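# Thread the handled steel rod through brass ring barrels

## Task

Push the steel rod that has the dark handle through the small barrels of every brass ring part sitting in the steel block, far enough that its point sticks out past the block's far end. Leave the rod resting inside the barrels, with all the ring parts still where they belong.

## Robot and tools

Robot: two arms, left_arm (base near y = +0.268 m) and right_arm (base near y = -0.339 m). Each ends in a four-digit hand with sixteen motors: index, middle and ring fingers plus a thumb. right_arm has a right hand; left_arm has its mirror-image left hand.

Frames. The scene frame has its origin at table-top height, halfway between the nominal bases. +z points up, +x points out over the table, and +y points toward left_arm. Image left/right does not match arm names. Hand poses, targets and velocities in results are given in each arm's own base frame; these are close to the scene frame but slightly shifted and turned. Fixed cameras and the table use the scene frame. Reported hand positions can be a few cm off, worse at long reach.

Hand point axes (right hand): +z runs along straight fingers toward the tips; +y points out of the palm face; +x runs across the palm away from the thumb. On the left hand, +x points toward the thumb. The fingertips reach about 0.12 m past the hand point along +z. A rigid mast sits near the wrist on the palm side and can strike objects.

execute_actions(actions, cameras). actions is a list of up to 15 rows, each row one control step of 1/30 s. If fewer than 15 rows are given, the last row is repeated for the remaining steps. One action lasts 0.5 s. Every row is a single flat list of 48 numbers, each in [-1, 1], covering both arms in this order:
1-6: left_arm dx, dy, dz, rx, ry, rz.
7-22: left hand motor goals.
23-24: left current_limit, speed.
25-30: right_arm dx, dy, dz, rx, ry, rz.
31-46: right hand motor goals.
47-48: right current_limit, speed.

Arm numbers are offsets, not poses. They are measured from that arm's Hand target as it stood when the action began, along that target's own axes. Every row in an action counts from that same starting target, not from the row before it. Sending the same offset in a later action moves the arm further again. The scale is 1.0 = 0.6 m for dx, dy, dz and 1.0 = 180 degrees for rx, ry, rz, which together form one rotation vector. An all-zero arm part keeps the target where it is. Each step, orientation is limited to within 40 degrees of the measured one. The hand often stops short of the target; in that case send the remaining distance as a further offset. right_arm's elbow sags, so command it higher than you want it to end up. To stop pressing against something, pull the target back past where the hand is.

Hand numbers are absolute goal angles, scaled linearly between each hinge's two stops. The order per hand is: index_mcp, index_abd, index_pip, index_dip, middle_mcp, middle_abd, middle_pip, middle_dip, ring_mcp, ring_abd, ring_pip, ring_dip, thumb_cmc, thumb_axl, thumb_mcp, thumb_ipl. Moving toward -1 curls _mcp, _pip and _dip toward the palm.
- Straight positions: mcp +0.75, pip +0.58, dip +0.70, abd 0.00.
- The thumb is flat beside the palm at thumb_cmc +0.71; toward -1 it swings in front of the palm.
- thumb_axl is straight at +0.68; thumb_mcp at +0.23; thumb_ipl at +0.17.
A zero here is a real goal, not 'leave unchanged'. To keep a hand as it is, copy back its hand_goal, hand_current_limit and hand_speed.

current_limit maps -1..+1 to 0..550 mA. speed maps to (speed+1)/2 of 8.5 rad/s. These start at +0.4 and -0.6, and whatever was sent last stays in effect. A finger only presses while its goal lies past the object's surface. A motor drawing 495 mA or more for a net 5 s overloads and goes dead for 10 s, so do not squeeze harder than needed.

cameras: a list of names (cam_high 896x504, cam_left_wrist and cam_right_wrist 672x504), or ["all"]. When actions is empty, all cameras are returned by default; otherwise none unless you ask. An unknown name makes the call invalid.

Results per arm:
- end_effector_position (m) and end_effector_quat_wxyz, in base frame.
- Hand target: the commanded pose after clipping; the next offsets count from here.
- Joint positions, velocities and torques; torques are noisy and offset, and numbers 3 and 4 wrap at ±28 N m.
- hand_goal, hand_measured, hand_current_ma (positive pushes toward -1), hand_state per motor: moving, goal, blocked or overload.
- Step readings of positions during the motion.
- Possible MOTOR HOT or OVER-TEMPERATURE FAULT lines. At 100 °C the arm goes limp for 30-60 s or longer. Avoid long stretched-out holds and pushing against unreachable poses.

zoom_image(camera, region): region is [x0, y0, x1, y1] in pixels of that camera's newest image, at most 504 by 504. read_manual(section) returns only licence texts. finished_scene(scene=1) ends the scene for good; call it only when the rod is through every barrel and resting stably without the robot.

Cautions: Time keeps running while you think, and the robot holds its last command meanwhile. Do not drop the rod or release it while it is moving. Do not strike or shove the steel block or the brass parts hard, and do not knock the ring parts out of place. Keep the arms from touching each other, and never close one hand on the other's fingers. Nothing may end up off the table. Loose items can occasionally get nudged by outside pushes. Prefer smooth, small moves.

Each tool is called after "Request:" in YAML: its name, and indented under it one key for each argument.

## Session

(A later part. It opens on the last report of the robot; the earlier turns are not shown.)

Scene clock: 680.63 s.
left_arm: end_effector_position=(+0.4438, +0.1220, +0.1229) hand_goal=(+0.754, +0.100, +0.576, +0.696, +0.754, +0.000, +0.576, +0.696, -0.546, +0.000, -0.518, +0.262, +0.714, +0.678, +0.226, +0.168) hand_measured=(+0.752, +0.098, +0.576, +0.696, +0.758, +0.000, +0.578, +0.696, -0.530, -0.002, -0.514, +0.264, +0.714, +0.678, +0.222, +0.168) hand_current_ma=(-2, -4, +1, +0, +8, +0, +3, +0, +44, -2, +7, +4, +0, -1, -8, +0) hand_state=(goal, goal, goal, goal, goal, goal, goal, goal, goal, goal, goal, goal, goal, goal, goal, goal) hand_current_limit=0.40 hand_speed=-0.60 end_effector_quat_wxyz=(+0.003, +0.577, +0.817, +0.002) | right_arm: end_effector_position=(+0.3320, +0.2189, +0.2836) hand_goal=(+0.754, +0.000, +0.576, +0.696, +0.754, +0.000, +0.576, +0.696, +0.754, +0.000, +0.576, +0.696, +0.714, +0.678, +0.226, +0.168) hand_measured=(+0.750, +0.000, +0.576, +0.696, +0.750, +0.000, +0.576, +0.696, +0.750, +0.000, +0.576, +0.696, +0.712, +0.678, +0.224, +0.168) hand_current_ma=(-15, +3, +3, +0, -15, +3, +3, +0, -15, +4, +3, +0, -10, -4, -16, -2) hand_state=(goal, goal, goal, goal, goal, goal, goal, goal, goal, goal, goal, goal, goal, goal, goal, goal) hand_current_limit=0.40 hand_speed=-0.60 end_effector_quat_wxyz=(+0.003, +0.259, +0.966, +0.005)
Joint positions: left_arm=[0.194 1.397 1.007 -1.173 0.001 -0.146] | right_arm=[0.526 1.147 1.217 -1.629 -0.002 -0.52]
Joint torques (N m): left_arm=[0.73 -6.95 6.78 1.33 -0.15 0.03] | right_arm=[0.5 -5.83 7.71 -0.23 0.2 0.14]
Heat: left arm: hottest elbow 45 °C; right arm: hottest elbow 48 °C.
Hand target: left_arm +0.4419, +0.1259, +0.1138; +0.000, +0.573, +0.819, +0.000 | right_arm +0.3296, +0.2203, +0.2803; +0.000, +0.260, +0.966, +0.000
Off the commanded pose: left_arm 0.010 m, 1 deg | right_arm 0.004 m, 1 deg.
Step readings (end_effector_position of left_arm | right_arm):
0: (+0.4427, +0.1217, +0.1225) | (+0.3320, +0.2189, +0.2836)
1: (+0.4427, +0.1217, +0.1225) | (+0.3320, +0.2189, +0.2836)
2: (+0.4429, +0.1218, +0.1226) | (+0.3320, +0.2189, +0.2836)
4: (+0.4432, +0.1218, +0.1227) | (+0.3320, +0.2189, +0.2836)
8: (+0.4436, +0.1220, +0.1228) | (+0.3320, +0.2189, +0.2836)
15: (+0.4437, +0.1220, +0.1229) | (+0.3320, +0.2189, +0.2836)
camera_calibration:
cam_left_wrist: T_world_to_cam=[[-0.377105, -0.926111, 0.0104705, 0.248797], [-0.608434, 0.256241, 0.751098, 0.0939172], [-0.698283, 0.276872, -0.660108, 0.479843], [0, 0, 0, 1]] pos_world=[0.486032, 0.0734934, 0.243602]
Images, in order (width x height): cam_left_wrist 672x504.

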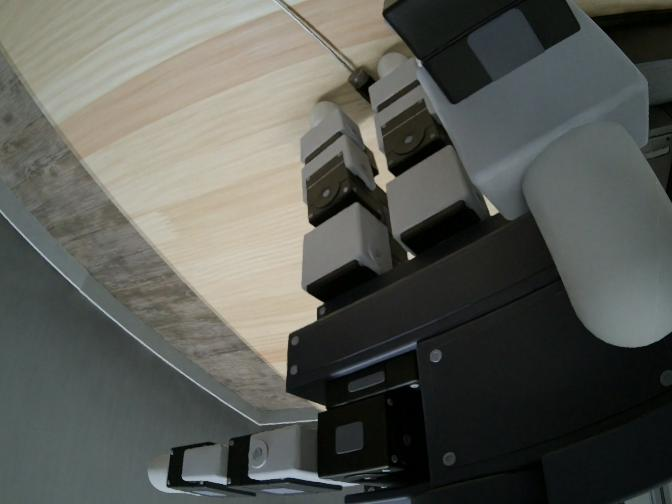

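Request:
execute_actions:
  actions:
    - [[0,0,-0.006,0,0,0,0.754,-0.2,0.576,0.696,0.754,0.2,0.576,0.696,-0.547,0,-0.519,0.261,0.714,0.678,0.226,0.168,-0.1,-0.9,0,0,0,0,0,0,0.754,0,0.576,0.696,0.754,0,0.576,0.696,0.754,0,0.576,0.696,0.714,0.678,0.226,0.168,0.4,-0.6]]
    - [[0,0,0,0,0,0,0.754,-0.2,0.576,0.696,0.754,0.2,0.576,0.696,-0.547,0,-0.519,0.261,0.714,0.678,0.226,0.168,-0.1,-0.9,0,0,0,0,0,0,0.754,0,0.576,0.696,0.754,0,0.576,0.696,0.754,0,0.576,0.696,0.714,0.678,0.226,0.168,0.4,-0.6]]
    - [[0,0,0,0,0,0,0.754,-0.2,0.576,0.696,0.754,0.2,0.576,0.696,-0.547,0,-0.519,0.261,0.714,0.678,0.226,0.168,-0.1,-0.9,0,0,0,0,0,0,0.754,0,0.576,0.696,0.754,0,0.576,0.696,0.754,0,0.576,0.696,0.714,0.678,0.226,0.168,0.4,-0.6]]
  cameras: ["cam_left_wrist"]

Request:
zoom_image:
  camera: "cam_left_wrist"
  region: [280, 0, 460, 170]

Scene clock: 701.57 s.
left_arm: end_effector_position=(+0.4437, +0.1226, +0.1230) hand_goal=(+0.754, -0.200, +0.576, +0.696, +0.754, +0.200, +0.576, +0.696, -0.546, +0.000, -0.518, +0.262, +0.714, +0.678, +0.226, +0.168) hand_measured=(+0.752, -0.018, +0.576, +0.696, +0.756, +0.132, +0.578, +0.696, -0.530, -0.002, -0.514, +0.264, +0.714, +0.678, +0.222, +0.168) hand_current_ma=(-2, +248, +1, +0, +2, -195, +3, +0, +44, -2, +7, +4, +0, -1, -8, +0) hand_state=(goal, blocked, goal, goal, goal, blocked, goal, goal, goal, goal, goal, goal, goal, goal, goal, goal) hand_current_limit=-0.10 hand_speed=-0.90 end_effector_quat_wxyz=(+0.002, +0.577, +0.817, +0.003) | right_arm: end_effector_position=(+0.3320, +0.2189, +0.2836) hand_goal=(+0.754, +0.000, +0.576, +0.696, +0.754, +0.000, +0.576, +0.696, +0.754, +0.000, +0.576, +0.696, +0.714, +0.678, +0.226, +0.168) hand_measured=(+0.750, +0.000, +0.576, +0.696, +0.750, +0.000, +0.576, +0.696, +0.750, +0.000, +0.576, +0.696, +0.712, +0.678, +0.224, +0.168) hand_current_ma=(-15, +3, +3, +0, -15, +3, +3, +0, -15, +4, +3, +0, -10, -4, -16, -2) hand_state=(goal, goal, goal, goal, goal, goal, goal, goal, goal, goal, goal, goal, goal, goal, goal, goal) hand_current_limit=0.40 hand_speed=-0.60 end_effector_quat_wxyz=(+0.003, +0.259, +0.966, +0.005)
Joint positions: left_arm=[0.194 1.397 1.007 -1.173 -0.002 -0.146] | right_arm=[0.526 1.147 1.217 -1.629 -0.002 -0.52]
Joint torques (N m): left_arm=[0.97 -7.3 7.27 1.09 -0.03 0.04] | right_arm=[0.5 -5.83 7.68 -0.23 0.19 0.14]
Heat: left arm: hottest elbow 43 °C; right arm: hottest elbow 48 °C.
Hand target: left_arm +0.4419, +0.1258, +0.1174; +0.000, +0.573, +0.819, +0.000 | right_arm +0.3296, +0.2203, +0.2803; +0.000, +0.260, +0.966, +0.000
Off the commanded pose: left_arm 0.007 m, 1 deg | right_arm 0.004 m, 1 deg.
Step readings (end_effector_position of left_arm | right_arm):
0: (+0.4438, +0.1220, +0.1229) | (+0.3320, +0.2189, +0.2836)
1: (+0.4438, +0.1220, +0.1229) | (+0.3320, +0.2189, +0.2836)
2: (+0.4438, +0.1220, +0.1229) | (+0.3320, +0.2189, +0.2836)
4: (+0.4438, +0.1220, +0.1229) | (+0.3320, +0.2189, +0.2836)
8: (+0.4437, +0.1225, +0.1230) | (+0.3320, +0.2189, +0.2836)
15: (+0.4437, +0.1226, +0.1230) | (+0.3320, +0.2189, +0.2836)
16: (+0.4437, +0.1226, +0.1230) | (+0.3320, +0.2189, +0.2836)
17: (+0.4437, +0.1226, +0.1230) | (+0.3320, +0.2189, +0.2836)
19: (+0.4437, +0.1226, +0.1230) | (+0.3320, +0.2189, +0.2836)
23: (+0.4437, +0.1226, +0.1230) | (+0.3320, +0.2189, +0.2836)
30: (+0.4437, +0.1226, +0.1230) | (+0.3320, +0.2189, +0.2836)
31: (+0.4437, +0.1226, +0.1230) | (+0.3320, +0.2189, +0.2836)
32: (+0.4437, +0.1226, +0.1230) | (+0.3320, +0.2189, +0.2836)
34: (+0.4437, +0.1226, +0.1230) | (+0.3320, +0.2189, +0.2836)
38: (+0.4437, +0.1226, +0.1230) | (+0.3320, +0.2189, +0.2836)
45: (+0.4437, +0.1226, +0.1230) | (+0.3320, +0.2189, +0.2836)
camera_calibration:
cam_left_wrist: T_world_to_cam=[[-0.37706, -0.926158, 0.00755665, 0.249679], [-0.608012, 0.253674, 0.752311, 0.0936256], [-0.698676, 0.279072, -0.658765, 0.479423], [0, 0, 0, 1]] pos_world=[0.486031, 0.073698, 0.243505]
Images, in order (width x height): cam_left_wrist 672x504.

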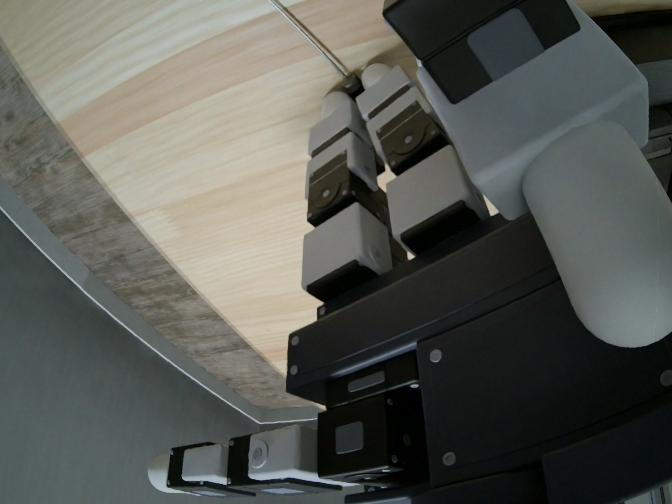

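Scaled by 2.800 from the camera's 672x504 image, which has a finer 960x720 frame.

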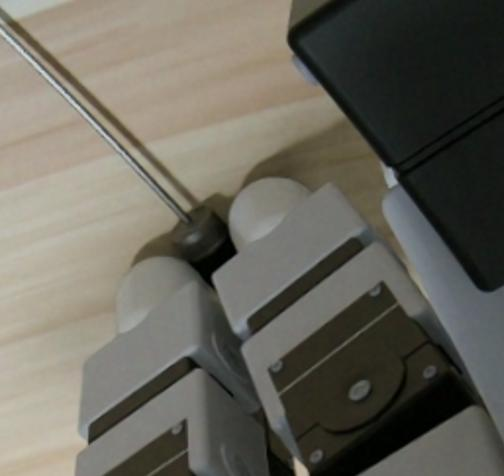

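Request:
execute_actions:
  actions:
    - [[0,0,0,0,0,0,0.754,-0.25,0.576,0.696,0.754,0.25,0.576,0.696,-0.547,0,-0.519,0.261,0.714,0.678,0.226,0.168,0.3,-0.9,0,0,0,0,0,0,0.754,0,0.576,0.696,0.754,0,0.576,0.696,0.754,0,0.576,0.696,0.714,0.678,0.226,0.168,0.4,-0.6]]
    - [[0,0,-0.015,0,0,0,0.754,-0.25,0.576,0.696,0.754,0.25,0.576,0.696,-0.547,0,-0.519,0.261,0.714,0.678,0.226,0.168,0.3,-0.9,0,0,0,0,0,0,0.754,0,0.576,0.696,0.754,0,0.576,0.696,0.754,0,0.576,0.696,0.714,0.678,0.226,0.168,0.4,-0.6]]
    - [[0,0,-0.02,0,0,0,0.754,-0.25,0.576,0.696,0.754,0.25,0.576,0.696,-0.547,0,-0.519,0.261,0.714,0.678,0.226,0.168,0.3,-0.9,0,0,0,0,0,0,0.754,0,0.576,0.696,0.754,0,0.576,0.696,0.754,0,0.576,0.696,0.714,0.678,0.226,0.168,0.4,-0.6]]
  cameras: ["cam_left_wrist"]

Request:
zoom_image:
  camera: "cam_left_wrist"
  region: [240, 0, 440, 160]

Scene clock: 710.17 s.
left_arm: end_effector_position=(+0.4345, +0.1208, +0.1201) hand_goal=(+0.754, -0.250, +0.576, +0.696, +0.754, +0.250, +0.576, +0.696, -0.546, +0.000, -0.518, +0.262, +0.714, +0.678, +0.226, +0.168) hand_measured=(+0.746, -0.022, +0.572, +0.696, +0.752, +0.136, +0.576, +0.696, -0.530, -0.002, -0.514, +0.264, +0.714, +0.678, +0.222, +0.168) hand_current_ma=(-16, +357, -8, -1, -3, -357, +0, +0, +44, -2, +7, +4, +0, -1, -8, +0) hand_state=(goal, blocked, goal, goal, goal, blocked, goal, goal, goal, goal, goal, goal, goal, goal, goal, goal) hand_current_limit=0.30 hand_speed=-0.90 end_effector_quat_wxyz=(-0.011, +0.577, +0.817, -0.010) | right_arm: end_effector_position=(+0.3320, +0.2189, +0.2836) hand_goal=(+0.754, +0.000, +0.576, +0.696, +0.754, +0.000, +0.576, +0.696, +0.754, +0.000, +0.576, +0.696, +0.714, +0.678, +0.226, +0.168) hand_measured=(+0.750, +0.000, +0.576, +0.696, +0.750, +0.000, +0.576, +0.696, +0.750, +0.000, +0.576, +0.696, +0.712, +0.678, +0.224, +0.168) hand_current_ma=(-15, +3, +3, +0, -15, +3, +3, +0, -15, +4, +3, +0, -10, -4, -16, -2) hand_state=(goal, goal, goal, goal, goal, goal, goal, goal, goal, goal, goal, goal, goal, goal, goal, goal) hand_current_limit=0.40 hand_speed=-0.60 end_effector_quat_wxyz=(+0.003, +0.259, +0.966, +0.005)
Joint positions: left_arm=[0.194 1.397 1.007 -1.211 -0.002 -0.146] | right_arm=[0.526 1.147 1.217 -1.629 -0.002 -0.52]
Joint torques (N m): left_arm=[0.79 -8.88 9.88 0.01 -0.06 0.03] | right_arm=[0.5 -5.83 7.68 -0.23 0.2 0.14]
Heat: left arm: hottest elbow 43 °C; right arm: hottest elbow 48 °C.
Hand target: left_arm +0.4418, +0.1259, +0.1384; +0.000, +0.573, +0.819, +0.000 | right_arm +0.3296, +0.2203, +0.2803; +0.000, +0.260, +0.966, +0.000
Off the commanded pose: left_arm 0.020 m, 2 deg | right_arm 0.004 m, 1 deg.
Step readings (end_effector_position of left_arm | right_arm):
0: (+0.4437, +0.1226, +0.1230) | (+0.3320, +0.2189, +0.2836)
1: (+0.4437, +0.1226, +0.1230) | (+0.3320, +0.2189, +0.2836)
2: (+0.4437, +0.1226, +0.1230) | (+0.3320, +0.2189, +0.2836)
4: (+0.4437, +0.1226, +0.1230) | (+0.3320, +0.2189, +0.2836)
8: (+0.4437, +0.1226, +0.1230) | (+0.3320, +0.2189, +0.2836)
15: (+0.4437, +0.1226, +0.1230) | (+0.3320, +0.2189, +0.2836)
16: (+0.4437, +0.1226, +0.1230) | (+0.3320, +0.2189, +0.2836)
17: (+0.4437, +0.1226, +0.1230) | (+0.3320, +0.2189, +0.2836)
19: (+0.4436, +0.1226, +0.1230) | (+0.3320, +0.2189, +0.2836)
23: (+0.4430, +0.1224, +0.1228) | (+0.3320, +0.2189, +0.2836)
30: (+0.4425, +0.1223, +0.1226) | (+0.3320, +0.2189, +0.2836)
31: (+0.4424, +0.1223, +0.1226) | (+0.3320, +0.2189, +0.2836)
32: (+0.4418, +0.1222, +0.1224) | (+0.3320, +0.2189, +0.2836)
34: (+0.4394, +0.1217, +0.1216) | (+0.3320, +0.2189, +0.2836)
38: (+0.4361, +0.1211, +0.1206) | (+0.3320, +0.2189, +0.2836)
45: (+0.4346, +0.1208, +0.1201) | (+0.3320, +0.2189, +0.2836)
camera_calibration:
cam_left_wrist: T_world_to_cam=[[-0.376434, -0.926011, 0.028292, 0.241765], [-0.579745, 0.259273, 0.772446, 0.0752485], [-0.722629, 0.274373, -0.63445, 0.479564], [0, 0, 0, 1]] pos_world=[0.481181, 0.0727882, 0.239294]
Images, in order (width x height): cam_left_wrist 672x504.

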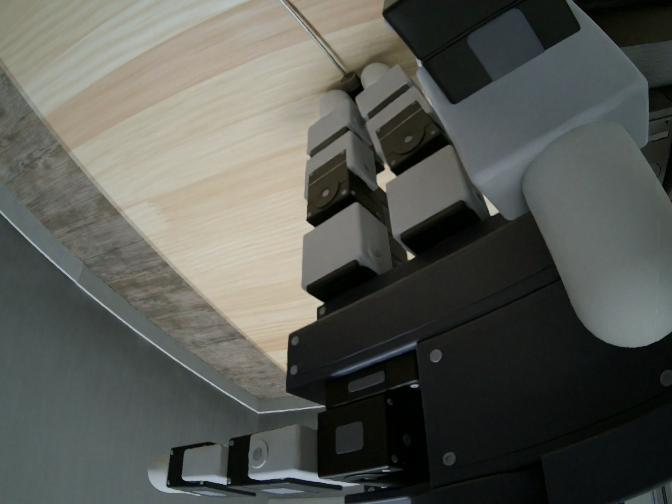

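Scaled by 2.520 from the camera's 672x504 image, which has a finer 960x720 frame.

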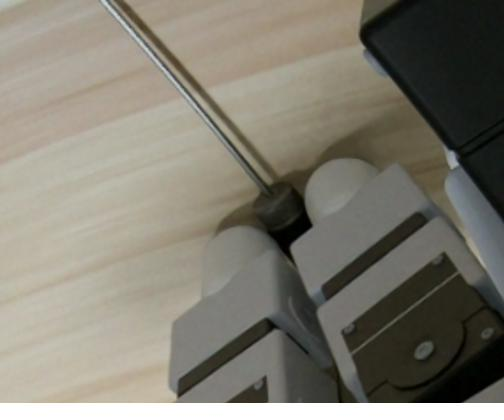

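Request:
execute_actions:
  actions:
    - [[0,0,-0.03,0,0,0,0.754,-0.25,0.576,0.696,0.754,0.25,0.576,0.696,-0.547,0,-0.519,0.261,0.714,0.678,0.226,0.168,0.3,-0.9,0,0,0,0,0,0,0.754,0,0.576,0.696,0.754,0,0.576,0.696,0.754,0,0.576,0.696,0.714,0.678,0.226,0.168,0.4,-0.6]]
    - [[0,0,-0.02,0,0,0,0.754,-0.25,0.576,0.696,0.754,0.25,0.576,0.696,-0.547,0,-0.519,0.261,0.714,0.678,0.226,0.168,0.3,-0.9,0,0,0,0,0,0,0.754,0,0.576,0.696,0.754,0,0.576,0.696,0.754,0,0.576,0.696,0.714,0.678,0.226,0.168,0.4,-0.6]]
  cameras: ["cam_left_wrist"]

Request:
zoom_image:
  camera: "cam_left_wrist"
  region: [220, 0, 440, 160]

Scene clock: 717.00 s.
left_arm: end_effector_position=(+0.4205, +0.1180, +0.1345) hand_goal=(+0.754, -0.250, +0.576, +0.696, +0.754, +0.250, +0.576, +0.696, -0.546, +0.000, -0.518, +0.262, +0.714, +0.678, +0.226, +0.168) hand_measured=(+0.748, -0.022, +0.572, +0.696, +0.752, +0.136, +0.576, +0.696, -0.530, -0.002, -0.514, +0.264, +0.714, +0.678, +0.222, +0.168) hand_current_ma=(-11, +357, -6, -1, -3, -357, +0, +0, +44, -2, +7, +4, +0, -1, -8, +0) hand_state=(goal, blocked, goal, goal, goal, blocked, goal, goal, goal, goal, goal, goal, goal, goal, goal, goal) hand_current_limit=0.30 hand_speed=-0.90 end_effector_quat_wxyz=(-0.025, +0.577, +0.816, -0.024) | right_arm: end_effector_position=(+0.3320, +0.2189, +0.2836) hand_goal=(+0.754, +0.000, +0.576, +0.696, +0.754, +0.000, +0.576, +0.696, +0.754, +0.000, +0.576, +0.696, +0.714, +0.678, +0.226, +0.168) hand_measured=(+0.750, +0.000, +0.576, +0.696, +0.750, +0.000, +0.576, +0.696, +0.750, +0.000, +0.576, +0.696, +0.712, +0.678, +0.224, +0.168) hand_current_ma=(-15, +3, +3, +0, -15, +3, +3, +0, -15, +4, +3, +0, -10, -4, -16, -2) hand_state=(goal, goal, goal, goal, goal, goal, goal, goal, goal, goal, goal, goal, goal, goal, goal, goal) hand_current_limit=0.40 hand_speed=-0.60 end_effector_quat_wxyz=(+0.003, +0.259, +0.966, +0.005)
Joint positions: left_arm=[0.194 1.368 1.026 -1.298 -0.002 -0.146] | right_arm=[0.526 1.147 1.217 -1.629 -0.002 -0.52]
Joint torques (N m): left_arm=[0.44 -8.18 12.64 0.21 -0.05 0.03] | right_arm=[0.44 -5.89 7.68 -0.21 0.2 0.14]
Heat: left arm: hottest elbow 44 °C; right arm: hottest elbow 48 °C.
Hand target: left_arm +0.4418, +0.1258, +0.1683; +0.000, +0.573, +0.819, +0.000 | right_arm +0.3296, +0.2203, +0.2803; +0.000, +0.260, +0.966, +0.000
Off the commanded pose: left_arm 0.041 m, 4 deg | right_arm 0.004 m, 1 deg.
Step readings (end_effector_position of left_arm | right_arm):
0: (+0.4345, +0.1208, +0.1201) | (+0.3320, +0.2189, +0.2836)
1: (+0.4343, +0.1207, +0.1200) | (+0.3320, +0.2189, +0.2836)
2: (+0.4335, +0.1205, +0.1199) | (+0.3320, +0.2189, +0.2836)
4: (+0.4293, +0.1197, +0.1197) | (+0.3320, +0.2189, +0.2836)
8: (+0.4238, +0.1186, +0.1217) | (+0.3320, +0.2189, +0.2836)
15: (+0.4217, +0.1182, +0.1240) | (+0.3320, +0.2189, +0.2836)
16: (+0.4215, +0.1182, +0.1240) | (+0.3320, +0.2189, +0.2836)
17: (+0.4211, +0.1181, +0.1240) | (+0.3320, +0.2189, +0.2836)
19: (+0.4193, +0.1177, +0.1247) | (+0.3320, +0.2189, +0.2836)
23: (+0.4188, +0.1176, +0.1293) | (+0.3320, +0.2189, +0.2836)
30: (+0.4208, +0.1180, +0.1345) | (+0.3320, +0.2189, +0.2836)
camera_calibration:
cam_left_wrist: T_world_to_cam=[[-0.374956, -0.925711, 0.0496758, 0.229964], [-0.550174, 0.265334, 0.791774, 0.0410542], [-0.746135, 0.26955, -0.608791, 0.4864], [0, 0, 0, 1]] pos_world=[0.471733, 0.0708785, 0.252186]
Images, in order (width x height): cam_left_wrist 672x504.

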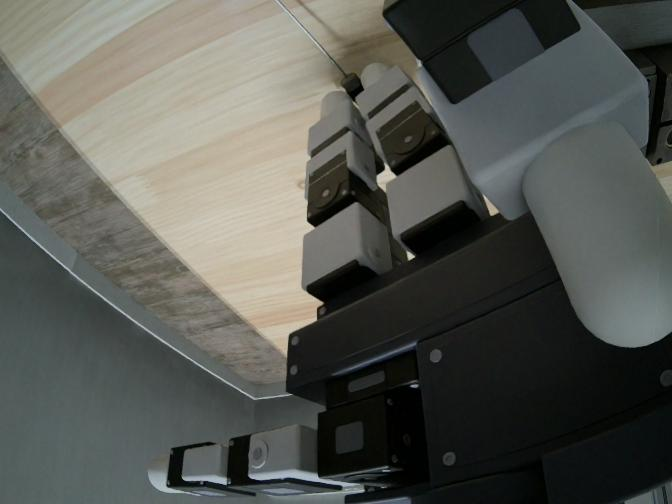

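Scaled by 2.291 from the camera's 672x504 image, which has a finer 960x720 frame.

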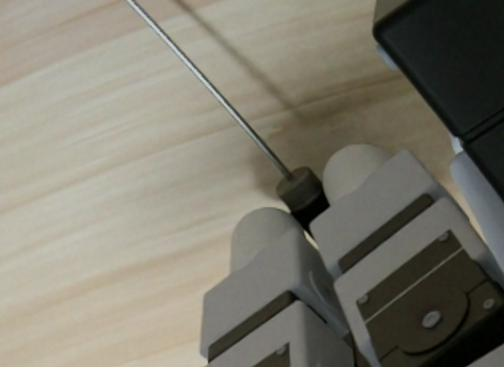

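Request:
execute_actions:
  actions:
    - [[0,0,-0.051,0,0,0,0.754,-0.25,0.576,0.696,0.754,0.25,0.576,0.696,-0.547,0,-0.519,0.261,0.714,0.678,0.226,0.168,0.3,-0.9,-0.0597,-0.0682,0,0,0,0.0444,0.754,0,0.576,0.696,0.754,0,0.576,0.696,0.754,0,0.576,0.696,0.714,0.678,0.226,0.168,0.4,-0.6]]
    - [[0,0,-0.051,0,0,0,0.754,-0.25,0.576,0.696,0.754,0.25,0.576,0.696,-0.547,0,-0.519,0.261,0.714,0.678,0.226,0.168,0.3,-0.9,-0.0597,-0.0682,0,0,0,0.0444,0.754,0,0.576,0.696,0.754,0,0.576,0.696,0.754,0,0.576,0.696,0.714,0.678,0.226,0.168,0.4,-0.6]]
    - [[0,0,-0.051,0,0,0,0.754,-0.25,0.576,0.696,0.754,0.25,0.576,0.696,-0.547,0,-0.519,0.261,0.714,0.678,0.226,0.168,0.3,-0.9,-0.0597,-0.0682,0,0,0,0.0444,0.754,0,0.576,0.696,0.754,0,0.576,0.696,0.754,0,0.576,0.696,0.714,0.678,0.226,0.168,0.4,-0.6]]
    - [[0,0,0,0,0,0,0.754,-0.25,0.576,0.696,0.754,0.25,0.576,0.696,-0.547,0,-0.519,0.261,0.714,0.678,0.226,0.168,0.3,-0.9,-0.0597,-0.0682,0,0,0,0.0444,0.754,0,0.576,0.696,0.754,0,0.576,0.696,0.754,0,0.576,0.696,0.714,0.678,0.226,0.168,0.4,-0.6]]
    - [[0,0,0,0,0,0,0.754,-0.25,0.576,0.696,0.754,0.25,0.576,0.696,-0.547,0,-0.519,0.261,0.714,0.678,0.226,0.168,0.3,-0.9,-0.0597,-0.0682,0,0,0,0.0444,0.754,0,0.576,0.696,0.754,0,0.576,0.696,0.754,0,0.576,0.696,0.714,0.678,0.226,0.168,0.4,-0.6]]
  cameras: ["cam_left_wrist", "cam_high"]

Scene clock: 753.33 s.
left_arm: end_effector_position=(+0.4266, +0.1192, +0.2264) hand_goal=(+0.754, -0.250, +0.576, +0.696, +0.754, +0.250, +0.576, +0.696, -0.546, +0.000, -0.518, +0.262, +0.714, +0.678, +0.226, +0.168) hand_measured=(+0.750, -0.022, +0.574, +0.696, +0.752, +0.136, +0.576, +0.696, -0.530, -0.002, -0.514, +0.264, +0.714, +0.678, +0.222, +0.168) hand_current_ma=(-6, +358, -5, -1, -3, -357, +0, +0, +44, -2, +7, +4, +0, -1, -8, +0) hand_state=(goal, blocked, goal, goal, goal, blocked, goal, goal, goal, goal, goal, goal, goal, goal, goal, goal) hand_current_limit=0.30 hand_speed=-0.90 end_effector_quat_wxyz=(-0.023, +0.577, +0.816, -0.023) | right_arm: end_effector_position=(+0.3098, -0.0448, +0.2815) hand_goal=(+0.754, +0.000, +0.576, +0.696, +0.754, +0.000, +0.576, +0.696, +0.754, +0.000, +0.576, +0.696, +0.714, +0.678, +0.226, +0.168) hand_measured=(+0.752, +0.000, +0.576, +0.696, +0.752, +0.000, +0.576, +0.696, +0.752, +0.000, +0.576, +0.696, +0.712, +0.678, +0.224, +0.168) hand_current_ma=(-11, +3, +3, +0, -11, +3, +3, +0, -11, +4, +3, +0, -5, -4, -16, -2) hand_state=(goal, goal, goal, goal, goal, goal, goal, goal, goal, goal, goal, goal, goal, goal, goal, goal) hand_current_limit=0.40 hand_speed=-0.60 end_effector_quat_wxyz=(+0.018, +0.576, +0.817, +0.007)
Joint positions: left_arm=[0.194 1.328 1.234 -1.542 -0.002 -0.146] | right_arm=[-0.228 0.903 1.049 -1.678 0 -0.572]
Joint torques (N m): left_arm=[0.56 -7.94 13.26 0.12 -0.06 0] | right_arm=[-1.14 -2.67 7.65 -0.2 0.01 -0.06]
Heat: left arm: hottest elbow 52 °C; right arm: hottest elbow 48 °C.
Hand target: left_arm +0.4418, +0.1258, +0.2601; +0.000, +0.573, +0.819, +0.000 | right_arm +0.3069, -0.0454, +0.2803; +0.000, +0.574, +0.819, +0.000
Off the commanded pose: left_arm 0.038 m, 4 deg | right_arm 0.003 m, 2 deg.
joint sent to its limit (right arm) — joint 4 (wrist pitch), lower limit. The joint targets still meet the commanded pose.
Step readings (end_effector_position of left_arm | right_arm):
0: (+0.4205, +0.1180, +0.1345) | (+0.3320, +0.2189, +0.2836)
1: (+0.4205, +0.1180, +0.1346) | (+0.3320, +0.2189, +0.2836)
2: (+0.4196, +0.1178, +0.1353) | (+0.3321, +0.2178, +0.2830)
4: (+0.4177, +0.1174, +0.1391) | (+0.3333, +0.2093, +0.2803)
8: (+0.4198, +0.1178, +0.1546) | (+0.3383, +0.1810, +0.2773)
15: (+0.4243, +0.1187, +0.1687) | (+0.3411, +0.1699, +0.2808)
16: (+0.4238, +0.1186, +0.1686) | (+0.3410, +0.1697, +0.2806)
17: (+0.4227, +0.1184, +0.1689) | (+0.3413, +0.1679, +0.2803)
19: (+0.4199, +0.1178, +0.1719) | (+0.3418, +0.1574, +0.2786)
23: (+0.4222, +0.1183, +0.1851) | (+0.3434, +0.1259, +0.2778)
30: (+0.4256, +0.1189, +0.1965) | (+0.3444, +0.1152, +0.2816)
31: (+0.4251, +0.1189, +0.1963) | (+0.3444, +0.1150, +0.2814)
32: (+0.4242, +0.1187, +0.1971) | (+0.3445, +0.1130, +0.2812)
34: (+0.4215, +0.1182, +0.2007) | (+0.3441, +0.1020, +0.2795)
38: (+0.4246, +0.1188, +0.2155) | (+0.3414, +0.0705, +0.2780)
45: (+0.4275, +0.1193, +0.2266) | (+0.3406, +0.0602, +0.2814)
46: (+0.4272, +0.1193, +0.2265) | (+0.3406, +0.0598, +0.2814)
47: (+0.4270, +0.1192, +0.2265) | (+0.3404, +0.0578, +0.2812)
49: (+0.4268, +0.1192, +0.2264) | (+0.3387, +0.0464, +0.2794)
53: (+0.4266, +0.1192, +0.2264) | (+0.3319, +0.0153, +0.2781)
60: (+0.4266, +0.1192, +0.2264) | (+0.3290, +0.0063, +0.2816)
61: (+0.4266, +0.1192, +0.2264) | (+0.3289, +0.0061, +0.2815)
62: (+0.4266, +0.1192, +0.2264) | (+0.3284, +0.0043, +0.2811)
64: (+0.4266, +0.1192, +0.2264) | (+0.3246, -0.0074, +0.2790)
68: (+0.4266, +0.1192, +0.2264) | (+0.3139, -0.0370, +0.2778)
75: (+0.4266, +0.1192, +0.2264) | (+0.3100, -0.0453, +0.2815)
camera_calibration:
cam_left_wrist: T_world_to_cam=[[-0.375111, -0.925756, 0.0476157, 0.229297], [-0.553142, 0.264758, 0.789897, -0.0269653], [-0.743859, 0.269961, -0.611388, 0.546127], [0, 0, 0, 1]] pos_world=[0.477338, 0.0719792, 0.344277]
Images, in order (width x height): cam_high 896x504, cam_left_wrist 672x504.

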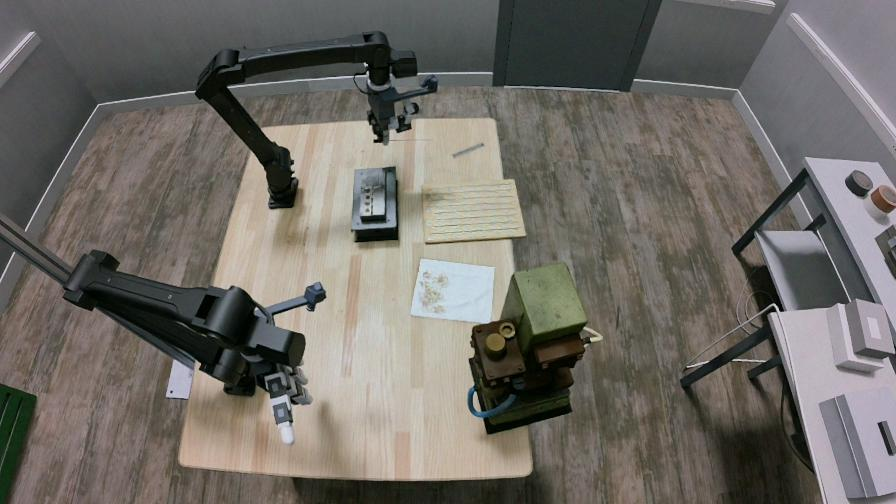

